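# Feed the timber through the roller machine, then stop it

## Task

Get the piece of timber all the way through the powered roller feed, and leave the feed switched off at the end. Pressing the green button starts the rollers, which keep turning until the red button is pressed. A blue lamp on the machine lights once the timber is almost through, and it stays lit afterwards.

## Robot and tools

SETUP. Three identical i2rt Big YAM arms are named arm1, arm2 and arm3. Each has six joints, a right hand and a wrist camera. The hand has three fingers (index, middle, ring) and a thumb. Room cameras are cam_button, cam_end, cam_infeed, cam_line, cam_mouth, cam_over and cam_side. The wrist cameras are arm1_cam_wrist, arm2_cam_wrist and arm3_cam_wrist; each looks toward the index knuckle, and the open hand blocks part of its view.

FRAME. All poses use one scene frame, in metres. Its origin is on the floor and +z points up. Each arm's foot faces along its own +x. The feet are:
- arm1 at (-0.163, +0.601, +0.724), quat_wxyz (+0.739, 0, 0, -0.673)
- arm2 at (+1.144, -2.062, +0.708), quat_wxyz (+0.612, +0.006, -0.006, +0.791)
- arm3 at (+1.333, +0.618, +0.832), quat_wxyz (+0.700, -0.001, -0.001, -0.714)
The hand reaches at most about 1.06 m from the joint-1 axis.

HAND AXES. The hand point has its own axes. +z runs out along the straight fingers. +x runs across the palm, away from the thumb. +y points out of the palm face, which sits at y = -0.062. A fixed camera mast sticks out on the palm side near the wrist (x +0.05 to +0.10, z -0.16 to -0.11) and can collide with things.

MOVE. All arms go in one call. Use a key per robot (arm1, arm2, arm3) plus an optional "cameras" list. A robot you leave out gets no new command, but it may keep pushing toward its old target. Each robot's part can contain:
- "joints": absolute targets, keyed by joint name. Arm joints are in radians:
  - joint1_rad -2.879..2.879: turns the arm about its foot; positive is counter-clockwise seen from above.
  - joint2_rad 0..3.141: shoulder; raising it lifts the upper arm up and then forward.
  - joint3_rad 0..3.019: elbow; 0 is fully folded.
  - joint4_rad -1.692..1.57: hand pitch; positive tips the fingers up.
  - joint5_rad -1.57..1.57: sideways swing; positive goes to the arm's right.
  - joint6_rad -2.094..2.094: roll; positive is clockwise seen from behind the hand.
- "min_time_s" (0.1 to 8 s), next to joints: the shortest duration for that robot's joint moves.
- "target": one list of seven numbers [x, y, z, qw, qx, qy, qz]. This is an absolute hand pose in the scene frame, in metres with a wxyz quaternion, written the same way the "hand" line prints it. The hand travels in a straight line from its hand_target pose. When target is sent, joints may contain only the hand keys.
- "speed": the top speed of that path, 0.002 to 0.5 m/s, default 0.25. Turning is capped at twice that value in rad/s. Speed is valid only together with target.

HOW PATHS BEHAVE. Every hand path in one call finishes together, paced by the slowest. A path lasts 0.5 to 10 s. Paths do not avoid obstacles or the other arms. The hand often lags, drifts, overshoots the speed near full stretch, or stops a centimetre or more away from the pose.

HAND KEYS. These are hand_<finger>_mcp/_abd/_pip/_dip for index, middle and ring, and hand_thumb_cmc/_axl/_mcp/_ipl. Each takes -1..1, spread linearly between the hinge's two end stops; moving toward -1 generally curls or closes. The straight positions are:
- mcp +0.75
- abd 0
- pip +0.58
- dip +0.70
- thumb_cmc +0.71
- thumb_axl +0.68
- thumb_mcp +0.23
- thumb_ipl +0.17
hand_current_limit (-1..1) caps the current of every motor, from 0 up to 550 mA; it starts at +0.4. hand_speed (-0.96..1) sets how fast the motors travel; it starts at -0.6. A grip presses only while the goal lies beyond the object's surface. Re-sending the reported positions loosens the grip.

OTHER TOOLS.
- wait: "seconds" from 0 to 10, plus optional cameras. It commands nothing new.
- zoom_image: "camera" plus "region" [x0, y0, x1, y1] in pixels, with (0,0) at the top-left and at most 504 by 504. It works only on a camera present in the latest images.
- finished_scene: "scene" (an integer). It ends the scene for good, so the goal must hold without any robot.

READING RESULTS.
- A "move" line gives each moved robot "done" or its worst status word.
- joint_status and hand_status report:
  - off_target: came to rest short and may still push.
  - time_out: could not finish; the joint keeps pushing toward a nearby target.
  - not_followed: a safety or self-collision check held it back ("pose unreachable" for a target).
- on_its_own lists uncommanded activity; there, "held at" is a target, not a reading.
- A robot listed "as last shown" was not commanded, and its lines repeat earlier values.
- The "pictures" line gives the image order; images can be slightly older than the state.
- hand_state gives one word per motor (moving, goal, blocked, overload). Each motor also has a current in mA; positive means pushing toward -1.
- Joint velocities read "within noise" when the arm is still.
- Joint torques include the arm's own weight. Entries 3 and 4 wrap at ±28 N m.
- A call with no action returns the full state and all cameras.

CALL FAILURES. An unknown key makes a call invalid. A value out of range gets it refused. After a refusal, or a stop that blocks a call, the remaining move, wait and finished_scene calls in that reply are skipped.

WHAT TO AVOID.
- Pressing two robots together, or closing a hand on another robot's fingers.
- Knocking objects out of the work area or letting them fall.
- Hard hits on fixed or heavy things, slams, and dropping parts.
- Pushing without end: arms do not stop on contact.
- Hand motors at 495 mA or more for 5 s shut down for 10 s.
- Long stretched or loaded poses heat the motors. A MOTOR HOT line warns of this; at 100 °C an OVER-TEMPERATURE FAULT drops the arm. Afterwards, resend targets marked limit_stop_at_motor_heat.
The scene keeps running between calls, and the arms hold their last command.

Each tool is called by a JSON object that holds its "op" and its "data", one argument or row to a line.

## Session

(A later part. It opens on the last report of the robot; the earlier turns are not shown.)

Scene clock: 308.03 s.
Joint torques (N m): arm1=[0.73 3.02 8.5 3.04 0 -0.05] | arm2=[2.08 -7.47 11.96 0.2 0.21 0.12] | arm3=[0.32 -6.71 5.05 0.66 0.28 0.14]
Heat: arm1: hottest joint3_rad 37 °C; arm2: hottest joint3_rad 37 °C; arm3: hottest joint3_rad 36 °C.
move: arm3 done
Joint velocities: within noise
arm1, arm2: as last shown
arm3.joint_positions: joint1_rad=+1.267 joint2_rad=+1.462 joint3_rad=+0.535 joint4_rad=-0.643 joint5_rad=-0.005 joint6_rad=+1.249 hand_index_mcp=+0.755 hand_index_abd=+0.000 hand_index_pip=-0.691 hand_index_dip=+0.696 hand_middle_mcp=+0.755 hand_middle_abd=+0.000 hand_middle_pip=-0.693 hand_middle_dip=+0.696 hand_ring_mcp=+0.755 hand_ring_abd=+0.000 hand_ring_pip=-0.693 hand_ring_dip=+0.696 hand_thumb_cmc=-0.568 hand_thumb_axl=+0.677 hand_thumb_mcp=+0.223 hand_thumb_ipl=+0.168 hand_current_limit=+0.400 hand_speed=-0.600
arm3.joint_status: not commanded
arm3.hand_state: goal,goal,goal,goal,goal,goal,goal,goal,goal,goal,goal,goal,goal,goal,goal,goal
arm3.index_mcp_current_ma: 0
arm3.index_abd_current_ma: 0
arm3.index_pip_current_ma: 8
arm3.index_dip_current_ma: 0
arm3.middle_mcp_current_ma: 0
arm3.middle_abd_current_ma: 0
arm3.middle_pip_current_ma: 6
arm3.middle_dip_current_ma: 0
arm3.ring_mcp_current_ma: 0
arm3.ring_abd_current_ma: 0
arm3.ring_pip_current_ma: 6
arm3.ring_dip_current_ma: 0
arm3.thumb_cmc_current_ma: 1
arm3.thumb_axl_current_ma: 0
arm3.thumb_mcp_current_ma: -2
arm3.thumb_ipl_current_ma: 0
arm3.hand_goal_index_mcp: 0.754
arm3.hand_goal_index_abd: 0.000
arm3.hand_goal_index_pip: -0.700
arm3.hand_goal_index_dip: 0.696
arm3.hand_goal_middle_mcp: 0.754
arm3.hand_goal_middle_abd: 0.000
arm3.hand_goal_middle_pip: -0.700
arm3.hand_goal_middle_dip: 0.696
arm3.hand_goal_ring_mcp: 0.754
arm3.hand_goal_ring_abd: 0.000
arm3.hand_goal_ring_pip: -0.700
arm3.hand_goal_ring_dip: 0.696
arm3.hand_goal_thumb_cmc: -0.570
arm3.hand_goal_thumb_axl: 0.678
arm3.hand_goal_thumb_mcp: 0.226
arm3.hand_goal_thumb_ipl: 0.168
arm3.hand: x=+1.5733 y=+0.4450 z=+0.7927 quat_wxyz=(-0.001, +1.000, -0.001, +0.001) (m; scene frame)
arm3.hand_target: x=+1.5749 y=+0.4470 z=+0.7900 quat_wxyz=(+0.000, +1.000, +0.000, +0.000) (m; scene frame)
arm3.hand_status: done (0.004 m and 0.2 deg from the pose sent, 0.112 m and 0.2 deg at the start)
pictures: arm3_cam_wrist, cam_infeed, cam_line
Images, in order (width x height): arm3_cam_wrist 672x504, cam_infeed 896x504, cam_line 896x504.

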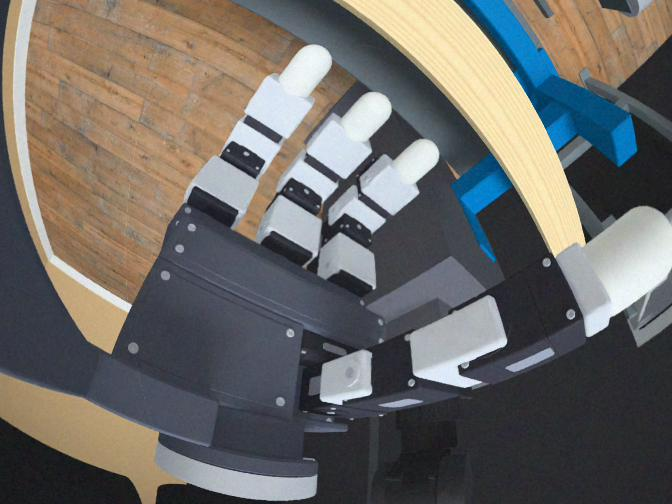

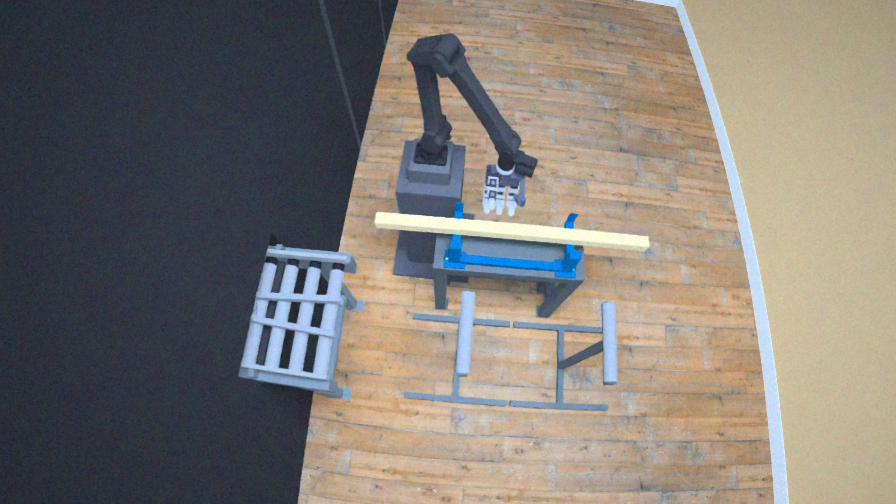

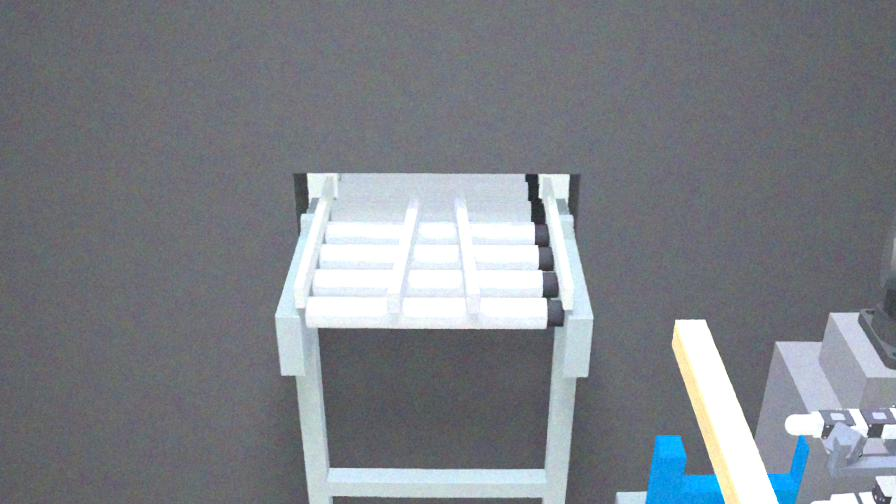

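{"op": "move", "data": {
  "arm3": {"target":[1.577,0.449,0.730,0,1,0,0],"speed":0.1},
  "cameras": ["arm3_cam_wrist","cam_infeed","cam_line"]
}}

{"op": "zoom_image", "data": {
  "camera": "arm3_cam_wrist",
  "region": [230, 0, 600, 290]
}}

{"op": "zoom_image", "data": {
  "camera": "cam_infeed",
  "region": [400, 100, 600, 300]
}}

Scene clock: 320.90 s.
Joint torques (N m): arm1=[0.67 3.31 8.49 2.97 0.01 -0.03] | arm2=[2.02 -7.47 11.95 0.2 0.22 0.12] | arm3=[0.38 -7.77 3.22 0.72 0.29 0.14]
Heat: arm1: hottest joint3_rad 37 °C; arm2: hottest joint3_rad 38 °C; arm3: hottest joint3_rad 35 °C.
move: arm3 done
Joint velocities: within noise
arm1, arm2: as last shown
arm3.joint_positions: joint1_rad=+1.276 joint2_rad=+1.675 joint3_rad=+0.511 joint4_rad=-0.404 joint5_rad=-0.005 joint6_rad=+1.258 hand_index_mcp=+0.755 hand_index_abd=+0.000 hand_index_pip=-0.691 hand_index_dip=+0.696 hand_middle_mcp=+0.755 hand_middle_abd=+0.000 hand_middle_pip=-0.693 hand_middle_dip=+0.696 hand_ring_mcp=+0.755 hand_ring_abd=+0.000 hand_ring_pip=-0.693 hand_ring_dip=+0.696 hand_thumb_cmc=-0.568 hand_thumb_axl=+0.677 hand_thumb_mcp=+0.223 hand_thumb_ipl=+0.168 hand_current_limit=+0.400 hand_speed=-0.600
arm3.joint_status: not commanded
arm3.hand_state: goal,goal,goal,goal,goal,goal,goal,goal,goal,goal,goal,goal,goal,goal,goal,goal
arm3.index_mcp_current_ma: 0
arm3.index_abd_current_ma: 0
arm3.index_pip_current_ma: 8
arm3.index_dip_current_ma: 0
arm3.middle_mcp_current_ma: 0
arm3.middle_abd_current_ma: 0
arm3.middle_pip_current_ma: 6
arm3.middle_dip_current_ma: 0
arm3.ring_mcp_current_ma: 0
arm3.ring_abd_current_ma: 0
arm3.ring_pip_current_ma: 6
arm3.ring_dip_current_ma: 0
arm3.thumb_cmc_current_ma: 1
arm3.thumb_axl_current_ma: 0
arm3.thumb_mcp_current_ma: -2
arm3.thumb_ipl_current_ma: 0
arm3.hand_goal_index_mcp: 0.754
arm3.hand_goal_index_abd: 0.000
arm3.hand_goal_index_pip: -0.700
arm3.hand_goal_index_dip: 0.696
arm3.hand_goal_middle_mcp: 0.754
arm3.hand_goal_middle_abd: 0.000
arm3.hand_goal_middle_pip: -0.700
arm3.hand_goal_middle_dip: 0.696
arm3.hand_goal_ring_mcp: 0.754
arm3.hand_goal_ring_abd: 0.000
arm3.hand_goal_ring_pip: -0.700
arm3.hand_goal_ring_dip: 0.696
arm3.hand_goal_thumb_cmc: -0.570
arm3.hand_goal_thumb_axl: 0.678
arm3.hand_goal_thumb_mcp: 0.226
arm3.hand_goal_thumb_ipl: 0.168
arm3.hand: x=+1.5769 y=+0.4462 z=+0.7333 quat_wxyz=(-0.001, +1.000, -0.001, +0.002) (m; scene frame)
arm3.hand_target: x=+1.5769 y=+0.4490 z=+0.7301 quat_wxyz=(+0.000, +1.000, +0.000, +0.000) (m; scene frame)
arm3.hand_status: done (0.004 m and 0.3 deg from the pose sent, 0.063 m and 0.2 deg at the start)
pictures: arm3_cam_wrist, cam_infeed, cam_line
Images, in order (width x height): arm3_cam_wrist 672x504, cam_infeed 896x504, cam_line 896x504.

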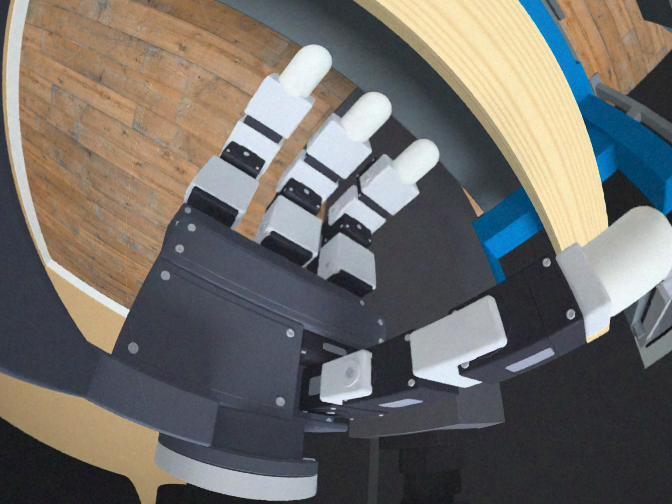

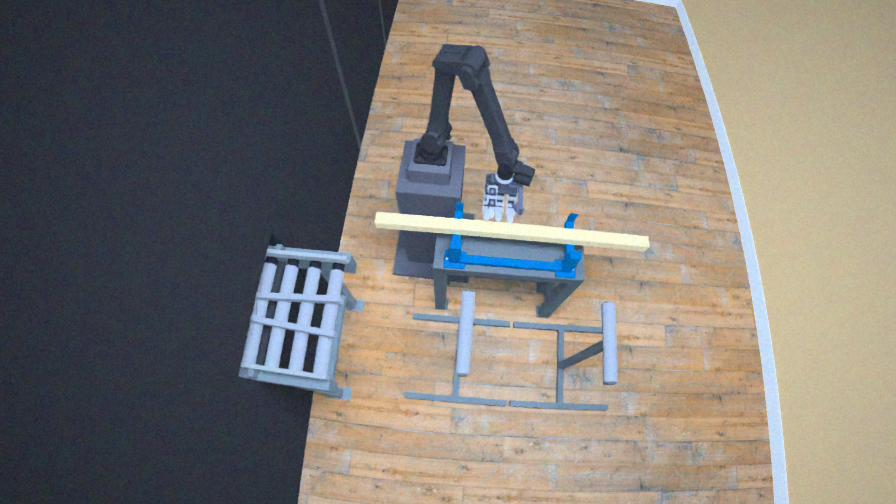

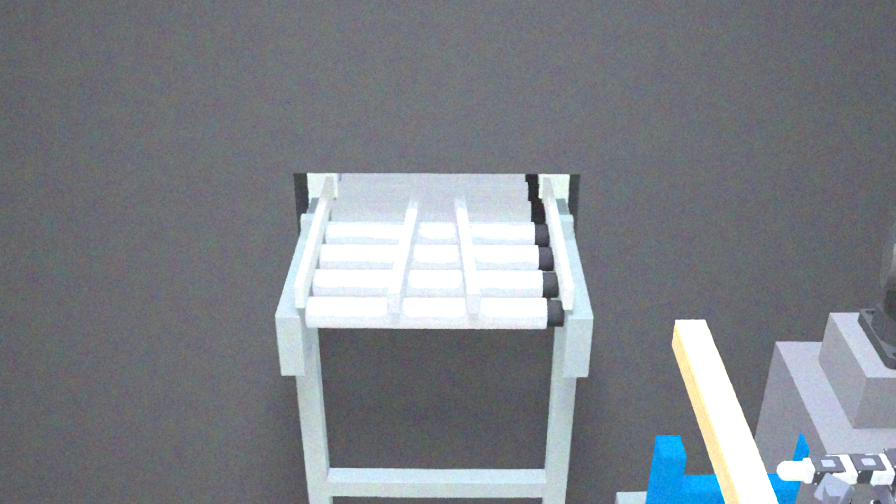

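Scaled by 1.362 from the camera's 672x504 image, which has a finer 960x720 frame.

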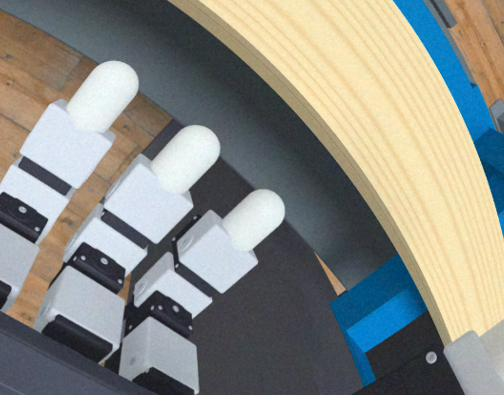

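Scaled by 2.520 from the camera's 896x504 image, which has a finer 1280x720 frame.

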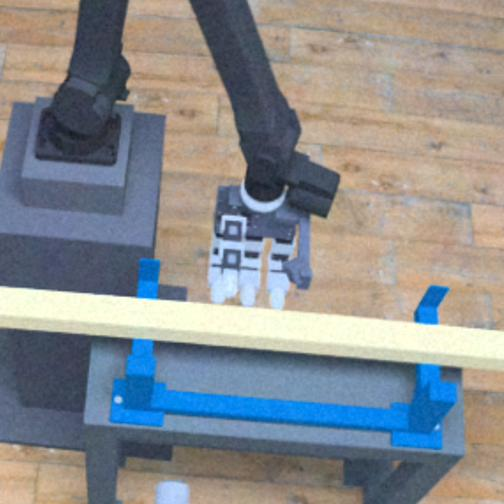

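{"op": "move", "data": {
  "arm3": {"target":[1.577,0.328,0.735,0,1,0,0],"speed":0.1},
  "cameras": ["arm3_cam_wrist","cam_infeed","cam_line"]
}}

{"op": "zoom_image", "data": {
  "camera": "arm3_cam_wrist",
  "region": [200, 0, 600, 290]
}}

{"op": "zoom_image", "data": {
  "camera": "cam_infeed",
  "region": [400, 100, 600, 300]
}}

Scene clock: 328.10 s.
Joint torques (N m): arm1=[0.62 3.31 8.53 2.99 0 -0.06] | arm2=[2.02 -7.53 11.96 0.2 0.21 0.12] | arm3=[-1.44 -9.29 6.27 0.05 0.26 -0.01]
Heat: arm1: hottest joint3_rad 37 °C; arm2: hottest joint3_rad 38 °C; arm3: hottest joint3_rad 35 °C.
move: arm3 off_target
Joint velocities: within noise
arm1, arm2: as last shown
arm3.joint_positions: joint1_rad=+0.950 joint2_rad=+1.747 joint3_rad=+0.641 joint4_rad=-0.475 joint5_rad=-0.005 joint6_rad=+0.924 hand_index_mcp=+0.755 hand_index_abd=+0.000 hand_index_pip=-0.691 hand_index_dip=+0.696 hand_middle_mcp=+0.755 hand_middle_abd=+0.000 hand_middle_pip=-0.693 hand_middle_dip=+0.696 hand_ring_mcp=+0.761 hand_ring_abd=+0.001 hand_ring_pip=-0.692 hand_ring_dip=+0.696 hand_thumb_cmc=-0.568 hand_thumb_axl=+0.677 hand_thumb_mcp=+0.223 hand_thumb_ipl=+0.168 hand_current_limit=+0.400 hand_speed=-0.600
arm3.joint_status: not commanded
arm3.hand_state: goal,goal,goal,goal,goal,goal,goal,goal,goal,goal,goal,goal,goal,goal,goal,goal
arm3.index_mcp_current_ma: 0
arm3.index_abd_current_ma: 0
arm3.index_pip_current_ma: 8
arm3.index_dip_current_ma: 0
arm3.middle_mcp_current_ma: 0
arm3.middle_abd_current_ma: 0
arm3.middle_pip_current_ma: 5
arm3.middle_dip_current_ma: 0
arm3.ring_mcp_current_ma: 7
arm3.ring_abd_current_ma: 0
arm3.ring_pip_current_ma: 7
arm3.ring_dip_current_ma: 0
arm3.thumb_cmc_current_ma: 1
arm3.thumb_axl_current_ma: 0
arm3.thumb_mcp_current_ma: -2
arm3.thumb_ipl_current_ma: 0
arm3.hand_goal_index_mcp: 0.754
arm3.hand_goal_index_abd: 0.000
arm3.hand_goal_index_pip: -0.700
arm3.hand_goal_index_dip: 0.696
arm3.hand_goal_middle_mcp: 0.754
arm3.hand_goal_middle_abd: 0.000
arm3.hand_goal_middle_pip: -0.700
arm3.hand_goal_middle_dip: 0.696
arm3.hand_goal_ring_mcp: 0.754
arm3.hand_goal_ring_abd: 0.000
arm3.hand_goal_ring_pip: -0.700
arm3.hand_goal_ring_dip: 0.696
arm3.hand_goal_thumb_cmc: -0.570
arm3.hand_goal_thumb_axl: 0.678
arm3.hand_goal_thumb_mcp: 0.226
arm3.hand_goal_thumb_ipl: 0.168
arm3.hand: x=+1.5697 y=+0.3393 z=+0.7337 quat_wxyz=(-0.004, +1.000, +0.002, -0.003) (m; scene frame)
arm3.hand_target: x=+1.5768 y=+0.3282 z=+0.7353 quat_wxyz=(+0.000, +1.000, +0.000, +0.000) (m; scene frame)
arm3.hand_status: off_target (0.014 m and 0.6 deg from the pose sent, 0.118 m and 0.3 deg at the start)
pictures: arm3_cam_wrist, cam_infeed, cam_line
Images, in order (width x height): arm3_cam_wrist 672x504, cam_infeed 896x504, cam_line 896x504.

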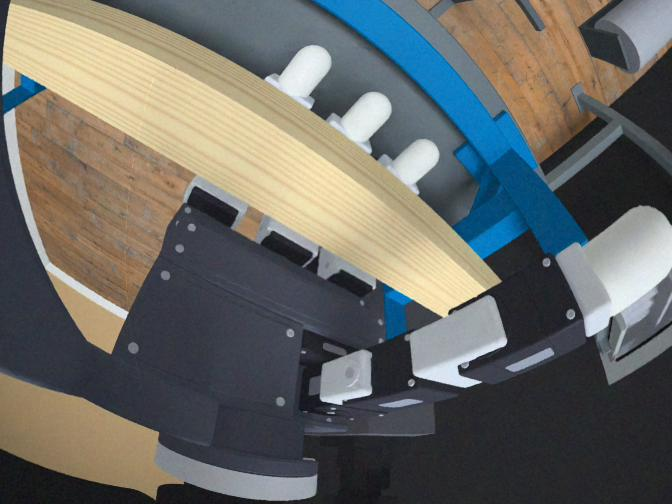

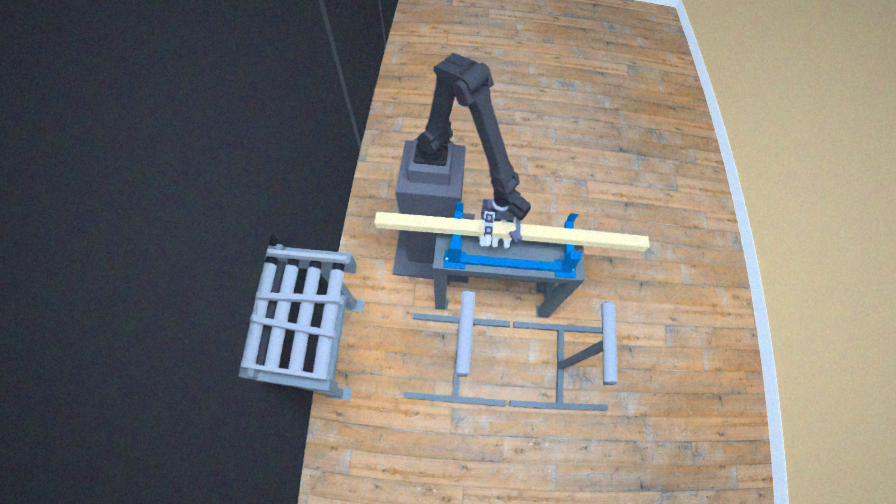

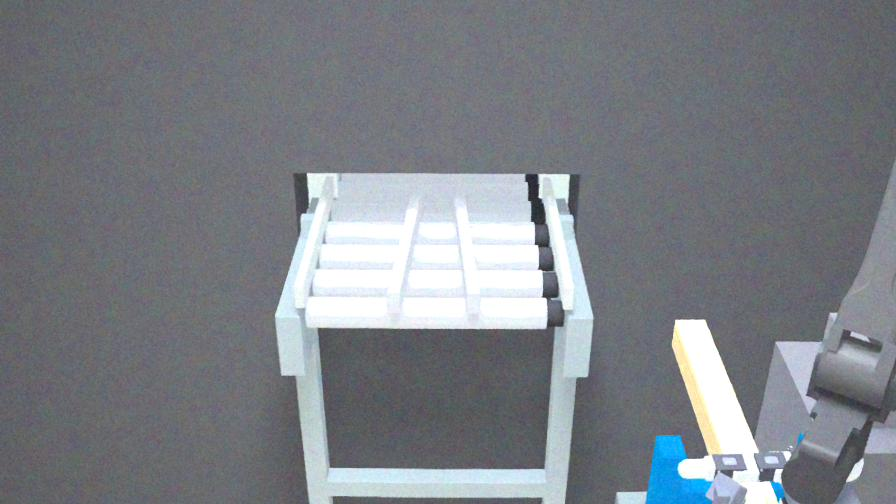

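Scaled by 1.260 from the camera's 672x504 image, which has a finer 960x720 frame.

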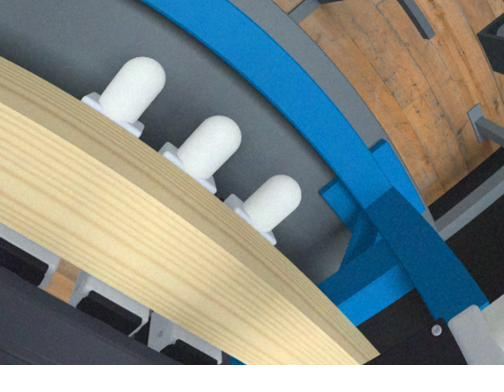

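Scaled by 2.520 from the camera's 896x504 image, which has a finer 1280x720 frame.

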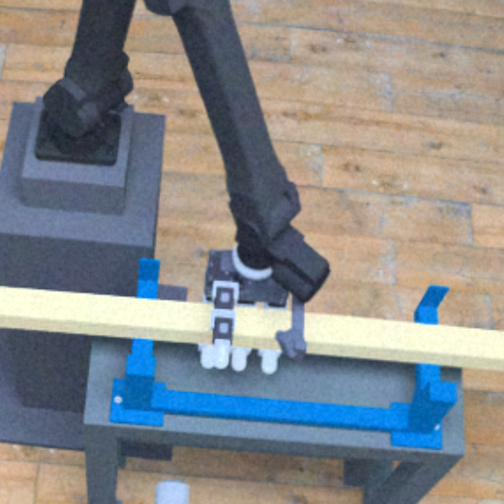

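{"op": "move", "data": {
  "arm3": {"target":[1.577,0.336,0.754,0,0.99990,0.0140,0],"speed":0.05},
  "cameras": ["arm3_cam_wrist","cam_infeed","cam_line"]
}}

{"op": "zoom_image", "data": {
  "camera": "cam_line",
  "region": [600, 280, 896, 504]
}}

Scene clock: 335.70 s.
Joint torques (N m): arm1=[0.79 3.31 8.53 2.99 0.01 -0.04] | arm2=[2.02 -7.47 11.96 0.2 0.21 0.13] | arm3=[-0.21 -13.04 5.07 -0.34 0.48 -0.02]
Heat: arm1: hottest joint3_rad 37 °C; arm2: hottest joint3_rad 38 °C; arm3: hottest joint3_rad 35 °C.
move: arm3 off_target
Joint velocities: within noise
arm1, arm2: as last shown
arm3.joint_positions: joint1_rad=+0.950 joint2_rad=+1.728 joint3_rad=+0.641 joint4_rad=-0.516 joint5_rad=-0.009 joint6_rad=+0.912 hand_index_mcp=+0.766 hand_index_abd=-0.005 hand_index_pip=-0.683 hand_index_dip=+0.696 hand_middle_mcp=+0.761 hand_middle_abd=-0.001 hand_middle_pip=-0.688 hand_middle_dip=+0.699 hand_ring_mcp=+0.760 hand_ring_abd=+0.001 hand_ring_pip=-0.689 hand_ring_dip=+0.699 hand_thumb_cmc=-0.568 hand_thumb_axl=+0.677 hand_thumb_mcp=+0.223 hand_thumb_ipl=+0.168 hand_current_limit=+0.400 hand_speed=-0.600
arm3.joint_status: not commanded
arm3.hand_state: goal,goal,goal,goal,goal,goal,goal,goal,goal,goal,goal,goal,goal,goal,goal,goal
arm3.index_mcp_current_ma: 13
arm3.index_abd_current_ma: -3
arm3.index_pip_current_ma: 20
arm3.index_dip_current_ma: 0
arm3.middle_mcp_current_ma: 6
arm3.middle_abd_current_ma: 0
arm3.middle_pip_current_ma: 13
arm3.middle_dip_current_ma: 2
arm3.ring_mcp_current_ma: 5
arm3.ring_abd_current_ma: 0
arm3.ring_pip_current_ma: 12
arm3.ring_dip_current_ma: 1
arm3.thumb_cmc_current_ma: 1
arm3.thumb_axl_current_ma: 0
arm3.thumb_mcp_current_ma: -2
arm3.thumb_ipl_current_ma: 0
arm3.hand_goal_index_mcp: 0.754
arm3.hand_goal_index_abd: 0.000
arm3.hand_goal_index_pip: -0.700
arm3.hand_goal_index_dip: 0.696
arm3.hand_goal_middle_mcp: 0.754
arm3.hand_goal_middle_abd: 0.000
arm3.hand_goal_middle_pip: -0.700
arm3.hand_goal_middle_dip: 0.696
arm3.hand_goal_ring_mcp: 0.754
arm3.hand_goal_ring_abd: 0.000
arm3.hand_goal_ring_pip: -0.700
arm3.hand_goal_ring_dip: 0.696
arm3.hand_goal_thumb_cmc: -0.570
arm3.hand_goal_thumb_axl: 0.678
arm3.hand_goal_thumb_mcp: 0.226
arm3.hand_goal_thumb_ipl: 0.168
arm3.hand: x=+1.5665 y=+0.3432 z=+0.7386 quat_wxyz=(-0.012, +1.000, +0.008, -0.011) (m; scene frame)
arm3.hand_target: x=+1.5767 y=+0.3361 z=+0.7536 quat_wxyz=(+0.000, +1.000, +0.014, +0.000) (m; scene frame)
arm3.hand_status: off_target (0.020 m and 2.0 deg from the pose sent, 0.022 m and 1.5 deg at the start)
pictures: arm3_cam_wrist, cam_infeed, cam_line
Images, in order (width x height): arm3_cam_wrist 672x504, cam_infeed 896x504, cam_line 896x504.

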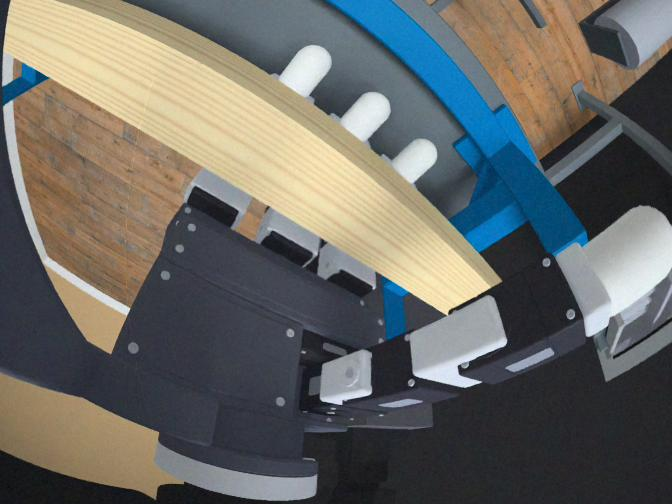

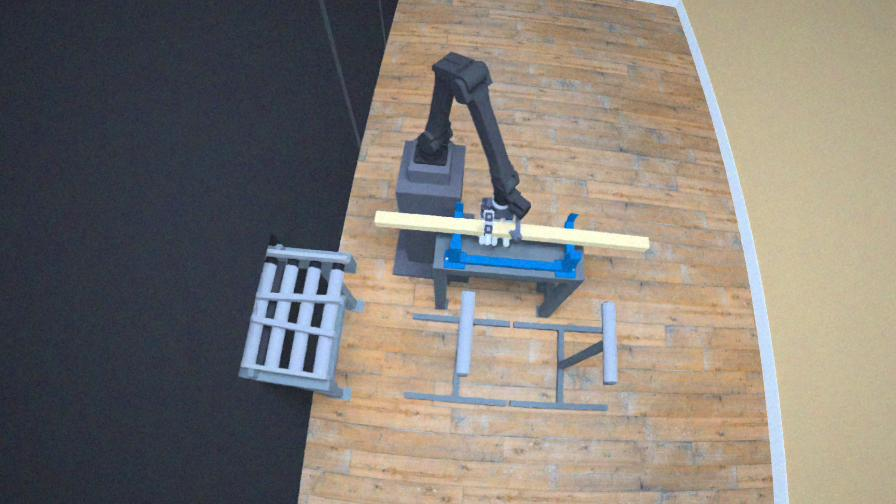

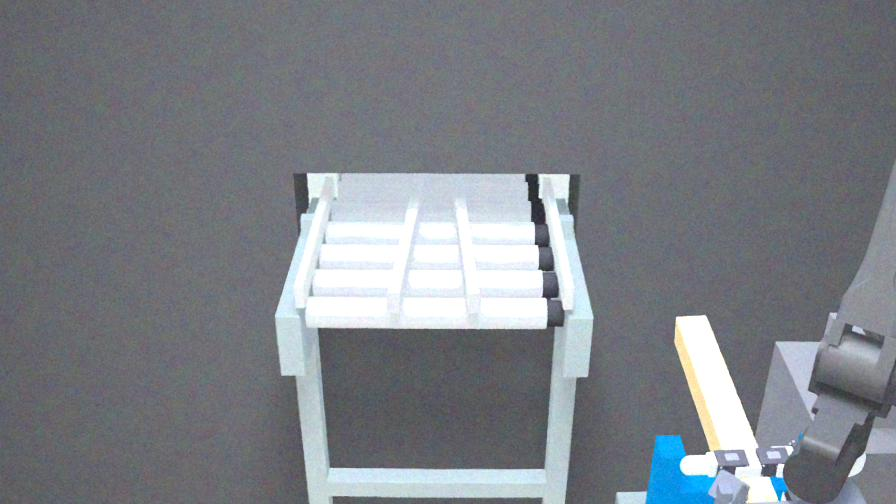

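Scaled by 1.703 from the camera's 896x504 image, which has a finer 1280x720 frame.

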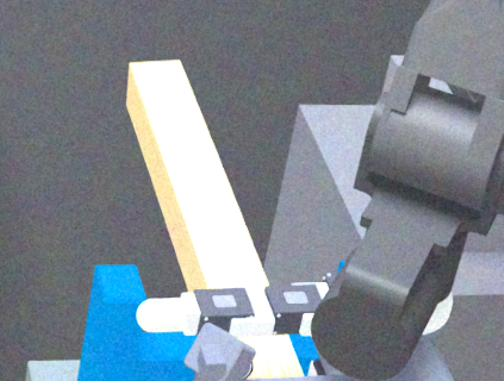

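{"op": "move", "data": {
  "arm3": {"joints":{"hand_thumb_mcp":-0.50,"hand_thumb_ipl":-0.22}},
  "cameras": ["arm3_cam_wrist","cam_line"]
}}

{"op": "zoom_image", "data": {
  "camera": "cam_line",
  "region": [600, 280, 896, 504]
}}

Scene clock: 341.87 s.
Joint torques (N m): arm1=[0.67 3.25 8.47 3 0.01 -0.05] | arm2=[1.96 -7.47 11.96 0.21 0.21 0.13] | arm3=[-0.26 -13.27 5.08 -0.34 0.48 0.02]
Heat: arm1: hottest joint3_rad 37 °C; arm2: hottest joint3_rad 38 °C; arm3: hottest joint3_rad 34 °C.
move: arm3 off_target
Joint velocities: within noise
arm1.joint_positions: joint1_rad=+0.096 joint2_rad=+0.624 joint3_rad=+1.487 joint4_rad=-1.369 joint5_rad=+0.003 joint6_rad=+1.175 hand_index_mcp=+0.754 hand_index_abd=+0.001 hand_index_pip=+0.577 hand_index_dip=+0.696 hand_middle_mcp=+0.754 hand_middle_abd=+0.001 hand_middle_pip=+0.577 hand_middle_dip=+0.696 hand_ring_mcp=+0.754 hand_ring_abd=+0.000 hand_ring_pip=+0.577 hand_ring_dip=+0.696 hand_thumb_cmc=+0.714 hand_thumb_axl=+0.677 hand_thumb_mcp=+0.226 hand_thumb_ipl=+0.168 hand_current_limit=+0.400 hand_speed=-0.600
arm1.joint_status: not commanded
arm1.hand_state: goal,goal,goal,goal,goal,goal,goal,goal,goal,goal,goal,goal,goal,goal,goal,goal
arm1.index_mcp_current_ma: 0
arm1.index_abd_current_ma: 0
arm1.index_pip_current_ma: 0
arm1.index_dip_current_ma: 0
arm1.middle_mcp_current_ma: 0
arm1.middle_abd_current_ma: 0
arm1.middle_pip_current_ma: 0
arm1.middle_dip_current_ma: 0
arm1.ring_mcp_current_ma: 0
arm1.ring_abd_current_ma: 0
arm1.ring_pip_current_ma: 0
arm1.ring_dip_current_ma: 0
arm1.thumb_cmc_current_ma: 0
arm1.thumb_axl_current_ma: 0
arm1.thumb_mcp_current_ma: 0
arm1.thumb_ipl_current_ma: 0
arm1.hand_goal_index_mcp: 0.754
arm1.hand_goal_index_abd: 0.000
arm1.hand_goal_index_pip: 0.576
arm1.hand_goal_index_dip: 0.696
arm1.hand_goal_middle_mcp: 0.754
arm1.hand_goal_middle_abd: 0.000
arm1.hand_goal_middle_pip: 0.576
arm1.hand_goal_middle_dip: 0.696
arm1.hand_goal_ring_mcp: 0.754
arm1.hand_goal_ring_abd: 0.000
arm1.hand_goal_ring_pip: 0.576
arm1.hand_goal_ring_dip: 0.696
arm1.hand_goal_thumb_cmc: 0.714
arm1.hand_goal_thumb_axl: 0.678
arm1.hand_goal_thumb_mcp: 0.226
arm1.hand_goal_thumb_ipl: 0.168
arm1.hand: x=-0.2073 y=+0.3639 z=+1.3119 quat_wxyz=(+0.395, +0.759, -0.408, +0.319) (m; scene frame)
arm1.hand_target: x=-0.2079 y=+0.3671 z=+1.3225 quat_wxyz=(+0.403, +0.753, -0.405, +0.326) (m; scene frame)
arm1.hand_status: not commanded
arm2.joint_positions: joint1_rad=+0.323 joint2_rad=+1.308 joint3_rad=+1.248 joint4_rad=-1.562 joint5_rad=-0.007 joint6_rad=+0.579 hand_index_mcp=+0.749 hand_index_abd=+0.003 hand_index_pip=+0.572 hand_index_dip=+0.693 hand_middle_mcp=-0.051 hand_middle_abd=+0.000 hand_middle_pip=-0.295 hand_middle_dip=-0.167 hand_ring_mcp=-0.054 hand_ring_abd=+0.000 hand_ring_pip=-0.295 hand_ring_dip=-0.167 hand_thumb_cmc=+0.716 hand_thumb_axl=+0.677 hand_thumb_mcp=+0.224 hand_thumb_ipl=+0.168 hand_current_limit=+0.400 hand_speed=-0.600
arm2.joint_status: not commanded
arm2.hand_state: goal,goal,goal,goal,goal,goal,goal,goal,goal,goal,goal,goal,goal,goal,goal,goal
arm2.index_mcp_current_ma: -8
arm2.index_abd_current_ma: 3
arm2.index_pip_current_ma: -5
arm2.index_dip_current_ma: -3
arm2.middle_mcp_current_ma: 41
arm2.middle_abd_current_ma: 0
arm2.middle_pip_current_ma: 8
arm2.middle_dip_current_ma: 3
arm2.ring_mcp_current_ma: 34
arm2.ring_abd_current_ma: 0
arm2.ring_pip_current_ma: 6
arm2.ring_dip_current_ma: 3
arm2.thumb_cmc_current_ma: 2
arm2.thumb_axl_current_ma: -1
arm2.thumb_mcp_current_ma: -4
arm2.thumb_ipl_current_ma: 0
arm2.hand_goal_index_mcp: 0.754
arm2.hand_goal_index_abd: 0.000
arm2.hand_goal_index_pip: 0.576
arm2.hand_goal_index_dip: 0.696
arm2.hand_goal_middle_mcp: -0.070
arm2.hand_goal_middle_abd: 0.000
arm2.hand_goal_middle_pip: -0.300
arm2.hand_goal_middle_dip: -0.170
arm2.hand_goal_ring_mcp: -0.070
arm2.hand_goal_ring_abd: 0.000
arm2.hand_goal_ring_pip: -0.300
arm2.hand_goal_ring_dip: -0.170
arm2.hand_goal_thumb_cmc: 0.714
arm2.hand_goal_thumb_axl: 0.678
arm2.hand_goal_thumb_mcp: 0.226
arm2.hand_goal_thumb_ipl: 0.168
arm2.hand: x=+0.9712 y=-1.6820 z=+0.9554 quat_wxyz=(+0.009, +0.001, +1.000, -0.015) (m; scene frame)
arm2.hand_target: x=+0.9605 y=-1.6737 z=+0.9748 quat_wxyz=(+0.000, +0.000, +1.000, +0.000) (m; scene frame)
arm2.hand_status: not commanded
arm3.joint_positions: joint1_rad=+0.950 joint2_rad=+1.727 joint3_rad=+0.641 joint4_rad=-0.519 joint5_rad=-0.011 joint6_rad=+0.909 hand_index_mcp=+0.782 hand_index_abd=-0.007 hand_index_pip=-0.683 hand_index_dip=+0.696 hand_middle_mcp=+0.766 hand_middle_abd=-0.002 hand_middle_pip=-0.688 hand_middle_dip=+0.699 hand_ring_mcp=+0.763 hand_ring_abd=+0.001 hand_ring_pip=-0.689 hand_ring_dip=+0.699 hand_thumb_cmc=-0.570 hand_thumb_axl=+0.677 hand_thumb_mcp=-0.349 hand_thumb_ipl=-0.204 hand_current_limit=+0.400 hand_speed=-0.600
arm3.joint_status: hand_thumb_mcp off_target (ended at -0.349, target -0.500); the others done
arm3.hand_state: blocked,goal,goal,goal,goal,goal,goal,goal,goal,goal,goal,goal,goal,goal,blocked,goal
arm3.index_mcp_current_ma: 49
arm3.index_abd_current_ma: -5
arm3.index_pip_current_ma: 20
arm3.index_dip_current_ma: 0
arm3.middle_mcp_current_ma: 13
arm3.middle_abd_current_ma: -1
arm3.middle_pip_current_ma: 13
arm3.middle_dip_current_ma: 2
arm3.ring_mcp_current_ma: 9
arm3.ring_abd_current_ma: 0
arm3.ring_pip_current_ma: 12
arm3.ring_dip_current_ma: 1
arm3.thumb_cmc_current_ma: 0
arm3.thumb_axl_current_ma: -1
arm3.thumb_mcp_current_ma: 385
arm3.thumb_ipl_current_ma: 29
arm3.hand_goal_index_mcp: 0.754
arm3.hand_goal_index_abd: 0.000
arm3.hand_goal_index_pip: -0.700
arm3.hand_goal_index_dip: 0.696
arm3.hand_goal_middle_mcp: 0.754
arm3.hand_goal_middle_abd: 0.000
arm3.hand_goal_middle_pip: -0.700
arm3.hand_goal_middle_dip: 0.696
arm3.hand_goal_ring_mcp: 0.754
arm3.hand_goal_ring_abd: 0.000
arm3.hand_goal_ring_pip: -0.700
arm3.hand_goal_ring_dip: 0.696
arm3.hand_goal_thumb_cmc: -0.570
arm3.hand_goal_thumb_axl: 0.678
arm3.hand_goal_thumb_mcp: -0.500
arm3.hand_goal_thumb_ipl: -0.220
arm3.hand: x=+1.5665 y=+0.3437 z=+0.7386 quat_wxyz=(-0.014, +1.000, +0.010, -0.011) (m; scene frame)
arm3.hand_target: x=+1.5769 y=+0.3361 z=+0.7536 quat_wxyz=(+0.000, +1.000, +0.014, +0.000) (m; scene frame)
arm3.hand_status: not commanded
pictures: arm3_cam_wrist, cam_line
Images, in order (width x height): arm3_cam_wrist 672x504, cam_line 896x504.

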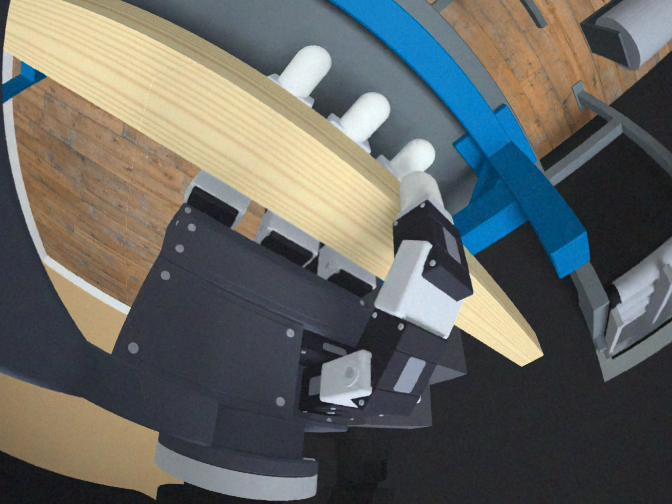

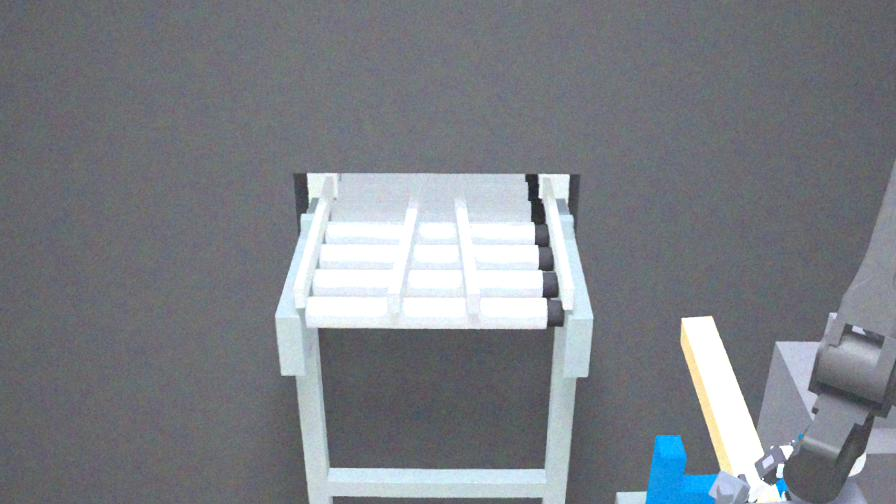

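Scaled by 1.703 from the camera's 896x504 image, which has a finer 1280x720 frame.

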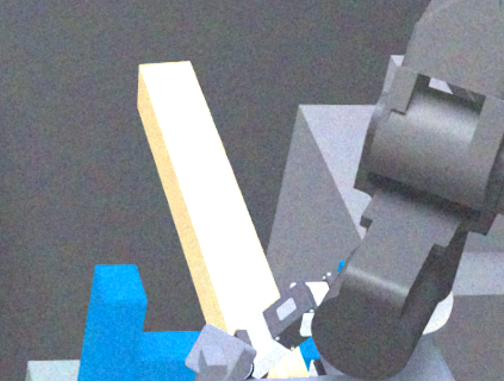

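{"op": "move", "data": {
  "arm3": {"target":[1.577,0.336,0.84,0,1,0,0],"speed":0.06},
  "cameras": ["arm3_cam_wrist","cam_line","cam_infeed"]
}}

Scene clock: 346.57 s.
Joint torques (N m): arm1=[0.62 3.25 8.53 3.03 0.01 -0.05] | arm2=[2.02 -7.47 11.99 0.2 0.21 0.13] | arm3=[0.03 -12.51 10.97 0.14 0.11 0.15]
Heat: arm1: hottest joint3_rad 37 °C; arm2: hottest joint3_rad 38 °C; arm3: hottest joint3_rad 34 °C.
move: arm3 off_target
Joint velocities: within noise
arm1, arm2: as last shown
arm3.joint_positions: joint1_rad=+0.950 joint2_rad=+1.514 joint3_rad=+0.652 joint4_rad=-0.833 joint5_rad=-0.002 joint6_rad=+0.926 hand_index_mcp=+0.783 hand_index_abd=-0.001 hand_index_pip=-0.691 hand_index_dip=+0.696 hand_middle_mcp=+0.774 hand_middle_abd=+0.002 hand_middle_pip=-0.683 hand_middle_dip=+0.700 hand_ring_mcp=+0.777 hand_ring_abd=+0.014 hand_ring_pip=-0.669 hand_ring_dip=+0.701 hand_thumb_cmc=-0.575 hand_thumb_axl=+0.670 hand_thumb_mcp=-0.349 hand_thumb_ipl=-0.193 hand_current_limit=+0.400 hand_speed=-0.600
arm3.joint_status: not commanded
arm3.hand_state: blocked,goal,goal,goal,goal,goal,goal,goal,blocked,goal,blocked,goal,goal,goal,blocked,blocked
arm3.index_mcp_current_ma: 50
arm3.index_abd_current_ma: 0
arm3.index_pip_current_ma: 8
arm3.index_dip_current_ma: 0
arm3.middle_mcp_current_ma: 29
arm3.middle_abd_current_ma: 1
arm3.middle_pip_current_ma: 21
arm3.middle_dip_current_ma: 2
arm3.ring_mcp_current_ma: 36
arm3.ring_abd_current_ma: 13
arm3.ring_pip_current_ma: 50
arm3.ring_dip_current_ma: 3
arm3.thumb_cmc_current_ma: -4
arm3.thumb_axl_current_ma: -10
arm3.thumb_mcp_current_ma: 385
arm3.thumb_ipl_current_ma: 62
arm3.hand_goal_index_mcp: 0.754
arm3.hand_goal_index_abd: 0.000
arm3.hand_goal_index_pip: -0.700
arm3.hand_goal_index_dip: 0.696
arm3.hand_goal_middle_mcp: 0.754
arm3.hand_goal_middle_abd: 0.000
arm3.hand_goal_middle_pip: -0.700
arm3.hand_goal_middle_dip: 0.696
arm3.hand_goal_ring_mcp: 0.754
arm3.hand_goal_ring_abd: 0.000
arm3.hand_goal_ring_pip: -0.700
arm3.hand_goal_ring_dip: 0.696
arm3.hand_goal_thumb_cmc: -0.570
arm3.hand_goal_thumb_axl: 0.678
arm3.hand_goal_thumb_mcp: -0.500
arm3.hand_goal_thumb_ipl: -0.220
arm3.hand: x=+1.5392 y=+0.3619 z=+0.8047 quat_wxyz=(-0.037, +0.998, +0.001, -0.049) (m; scene frame)
arm3.hand_target: x=+1.5748 y=+0.3374 z=+0.8406 quat_wxyz=(+0.000, +1.000, +0.000, +0.000) (m; scene frame)
arm3.hand_status: off_target (0.058 m and 7.1 deg from the pose sent, 0.102 m and 2.3 deg at the start)
pictures: arm3_cam_wrist, cam_infeed, cam_line
Images, in order (width x height): arm3_cam_wrist 672x504, cam_infeed 896x504, cam_line 896x504.

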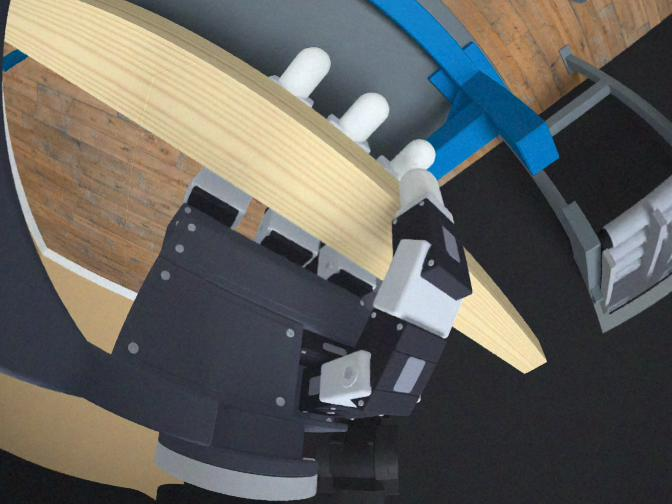

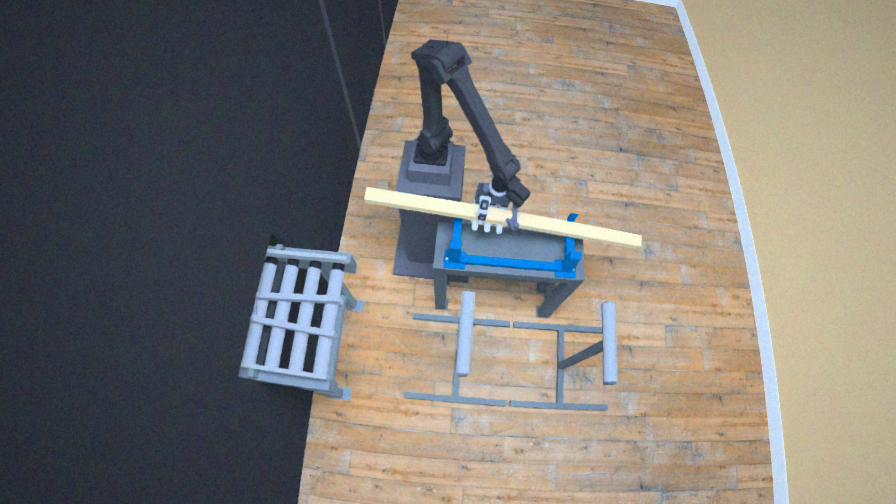

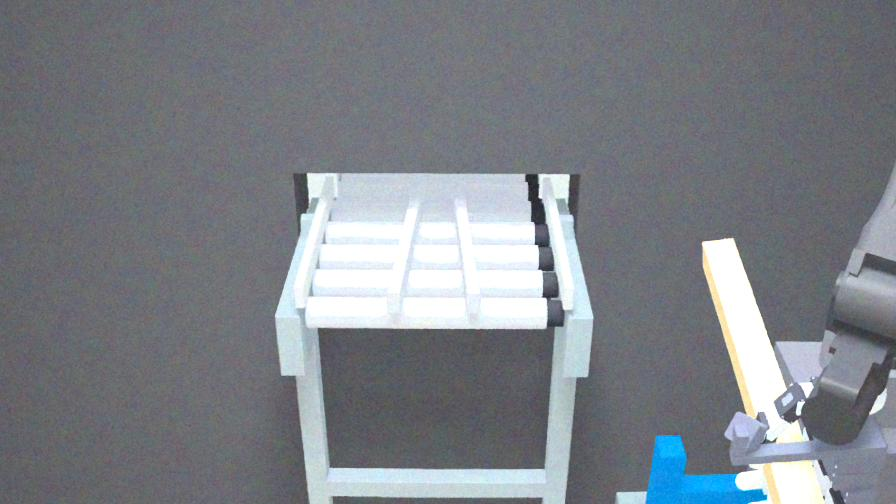

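{"op": "zoom_image", "data": {
  "camera": "cam_infeed",
  "region": [420, 150, 660, 300]
}}

{"op": "zoom_image", "data": {
  "camera": "arm3_cam_wrist",
  "region": [0, 0, 500, 380]
}}

Scaled by 2.100 from the camera's 896x504 image, which has a finer 1280x720 frame.

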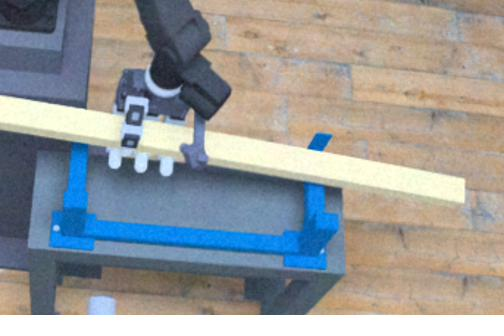

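Scaled by 1.008 from the camera's 672x504 image, which has a finer 960x720 frame.

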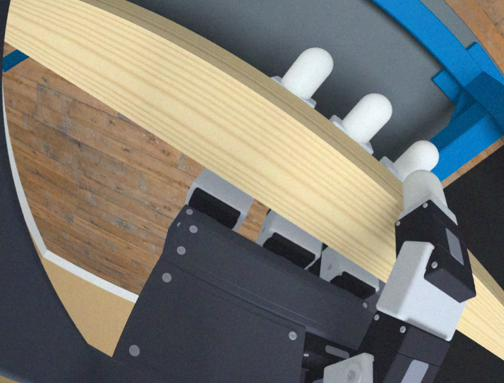

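{"op": "move", "data": {
  "arm3": {"target":[1.60,0.33,0.91,0,1,0,0],"speed":0.1},
  "cameras": ["arm3_cam_wrist","cam_line","cam_infeed"]
}}

{"op": "zoom_image", "data": {
  "camera": "cam_infeed",
  "region": [340, 130, 660, 320]
}}

Scene clock: 356.97 s.
Joint torques (N m): arm1=[0.79 3.02 8.53 3 0.01 -0.04] | arm2=[1.96 -7.53 11.95 0.21 0.21 0.13] | arm3=[0.32 -13.51 13.04 0.1 0.09 0.17]
Heat: arm1: hottest joint3_rad 37 °C; arm2: hottest joint3_rad 38 °C; arm3: hottest joint3_rad 35 °C.
move: arm3 off_target
Joint velocities: within noise
arm1, arm2: as last shown
arm3.joint_positions: joint1_rad=+0.968 joint2_rad=+1.438 joint3_rad=+0.789 joint4_rad=-1.057 joint5_rad=-0.002 joint6_rad=+0.950 hand_index_mcp=+0.783 hand_index_abd=-0.001 hand_index_pip=-0.691 hand_index_dip=+0.696 hand_middle_mcp=+0.774 hand_middle_abd=+0.002 hand_middle_pip=-0.683 hand_middle_dip=+0.700 hand_ring_mcp=+0.777 hand_ring_abd=+0.014 hand_ring_pip=-0.669 hand_ring_dip=+0.701 hand_thumb_cmc=-0.575 hand_thumb_axl=+0.670 hand_thumb_mcp=-0.349 hand_thumb_ipl=-0.193 hand_current_limit=+0.400 hand_speed=-0.600
arm3.joint_status: not commanded
arm3.hand_state: blocked,goal,goal,goal,blocked,goal,goal,goal,blocked,goal,blocked,goal,goal,goal,blocked,blocked
arm3.index_mcp_current_ma: 51
arm3.index_abd_current_ma: 0
arm3.index_pip_current_ma: 8
arm3.index_dip_current_ma: 0
arm3.middle_mcp_current_ma: 29
arm3.middle_abd_current_ma: 1
arm3.middle_pip_current_ma: 22
arm3.middle_dip_current_ma: 2
arm3.ring_mcp_current_ma: 36
arm3.ring_abd_current_ma: 14
arm3.ring_pip_current_ma: 51
arm3.ring_dip_current_ma: 3
arm3.thumb_cmc_current_ma: -4
arm3.thumb_axl_current_ma: -10
arm3.thumb_mcp_current_ma: 385
arm3.thumb_ipl_current_ma: 62
arm3.hand_goal_index_mcp: 0.754
arm3.hand_goal_index_abd: 0.000
arm3.hand_goal_index_pip: -0.700
arm3.hand_goal_index_dip: 0.696
arm3.hand_goal_middle_mcp: 0.754
arm3.hand_goal_middle_abd: 0.000
arm3.hand_goal_middle_pip: -0.700
arm3.hand_goal_middle_dip: 0.696
arm3.hand_goal_ring_mcp: 0.754
arm3.hand_goal_ring_abd: 0.000
arm3.hand_goal_ring_pip: -0.700
arm3.hand_goal_ring_dip: 0.696
arm3.hand_goal_thumb_cmc: -0.570
arm3.hand_goal_thumb_axl: 0.678
arm3.hand_goal_thumb_mcp: -0.500
arm3.hand_goal_thumb_ipl: -0.220
arm3.hand: x=+1.5614 y=+0.3524 z=+0.8664 quat_wxyz=(-0.039, +0.998, -0.001, -0.055) (m; scene frame)
arm3.hand_target: x=+1.5971 y=+0.3319 z=+0.9107 quat_wxyz=(+0.000, +1.000, +0.000, +0.001) (m; scene frame)
arm3.hand_status: off_target (0.062 m and 7.7 deg from the pose sent, 0.126 m and 7.1 deg at the start)
pictures: arm3_cam_wrist, cam_infeed, cam_line
Images, in order (width x height): arm3_cam_wrist 672x504, cam_infeed 896x504, cam_line 896x504.

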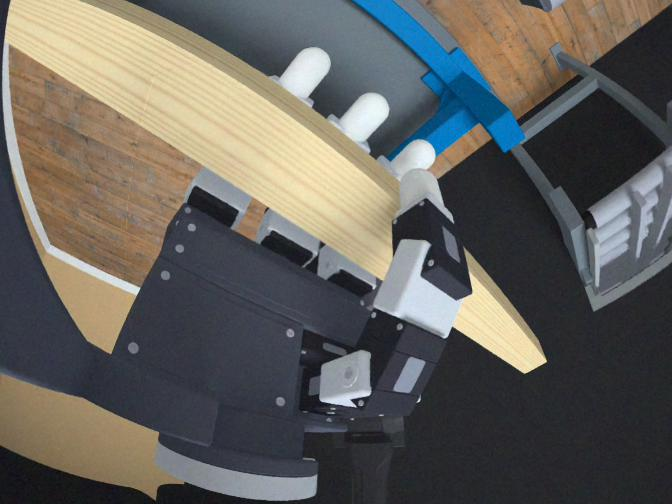

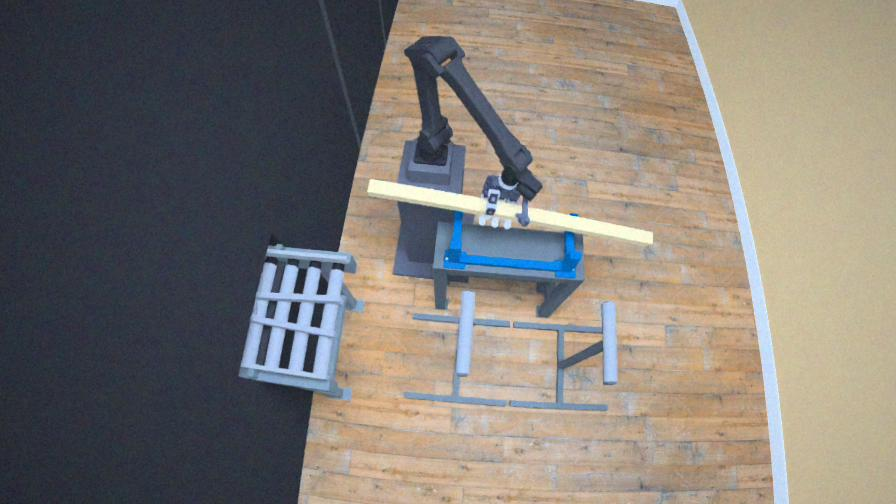

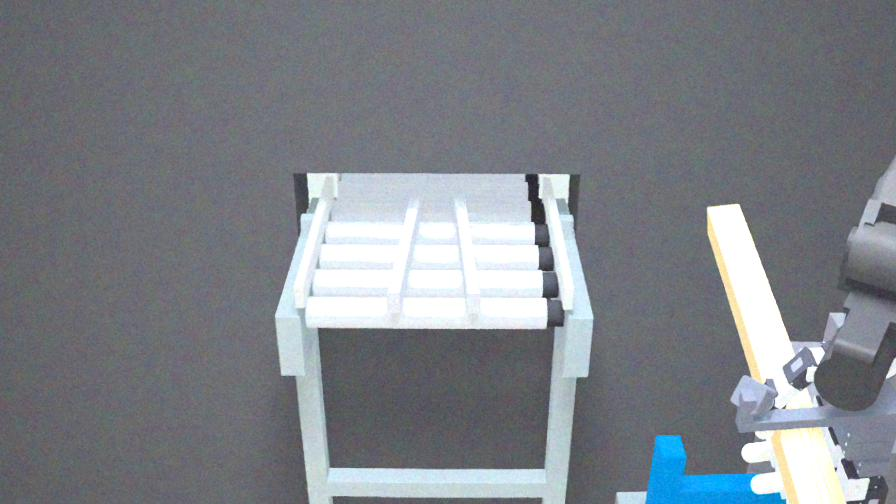

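Scaled by 1.575 from the camera's 896x504 image, which has a finer 1280x720 frame.

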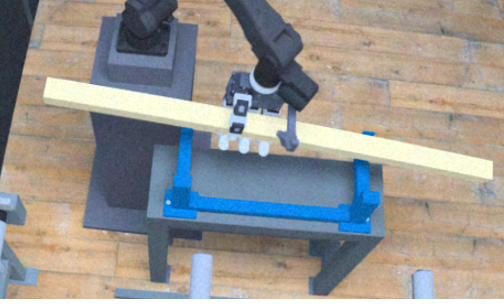

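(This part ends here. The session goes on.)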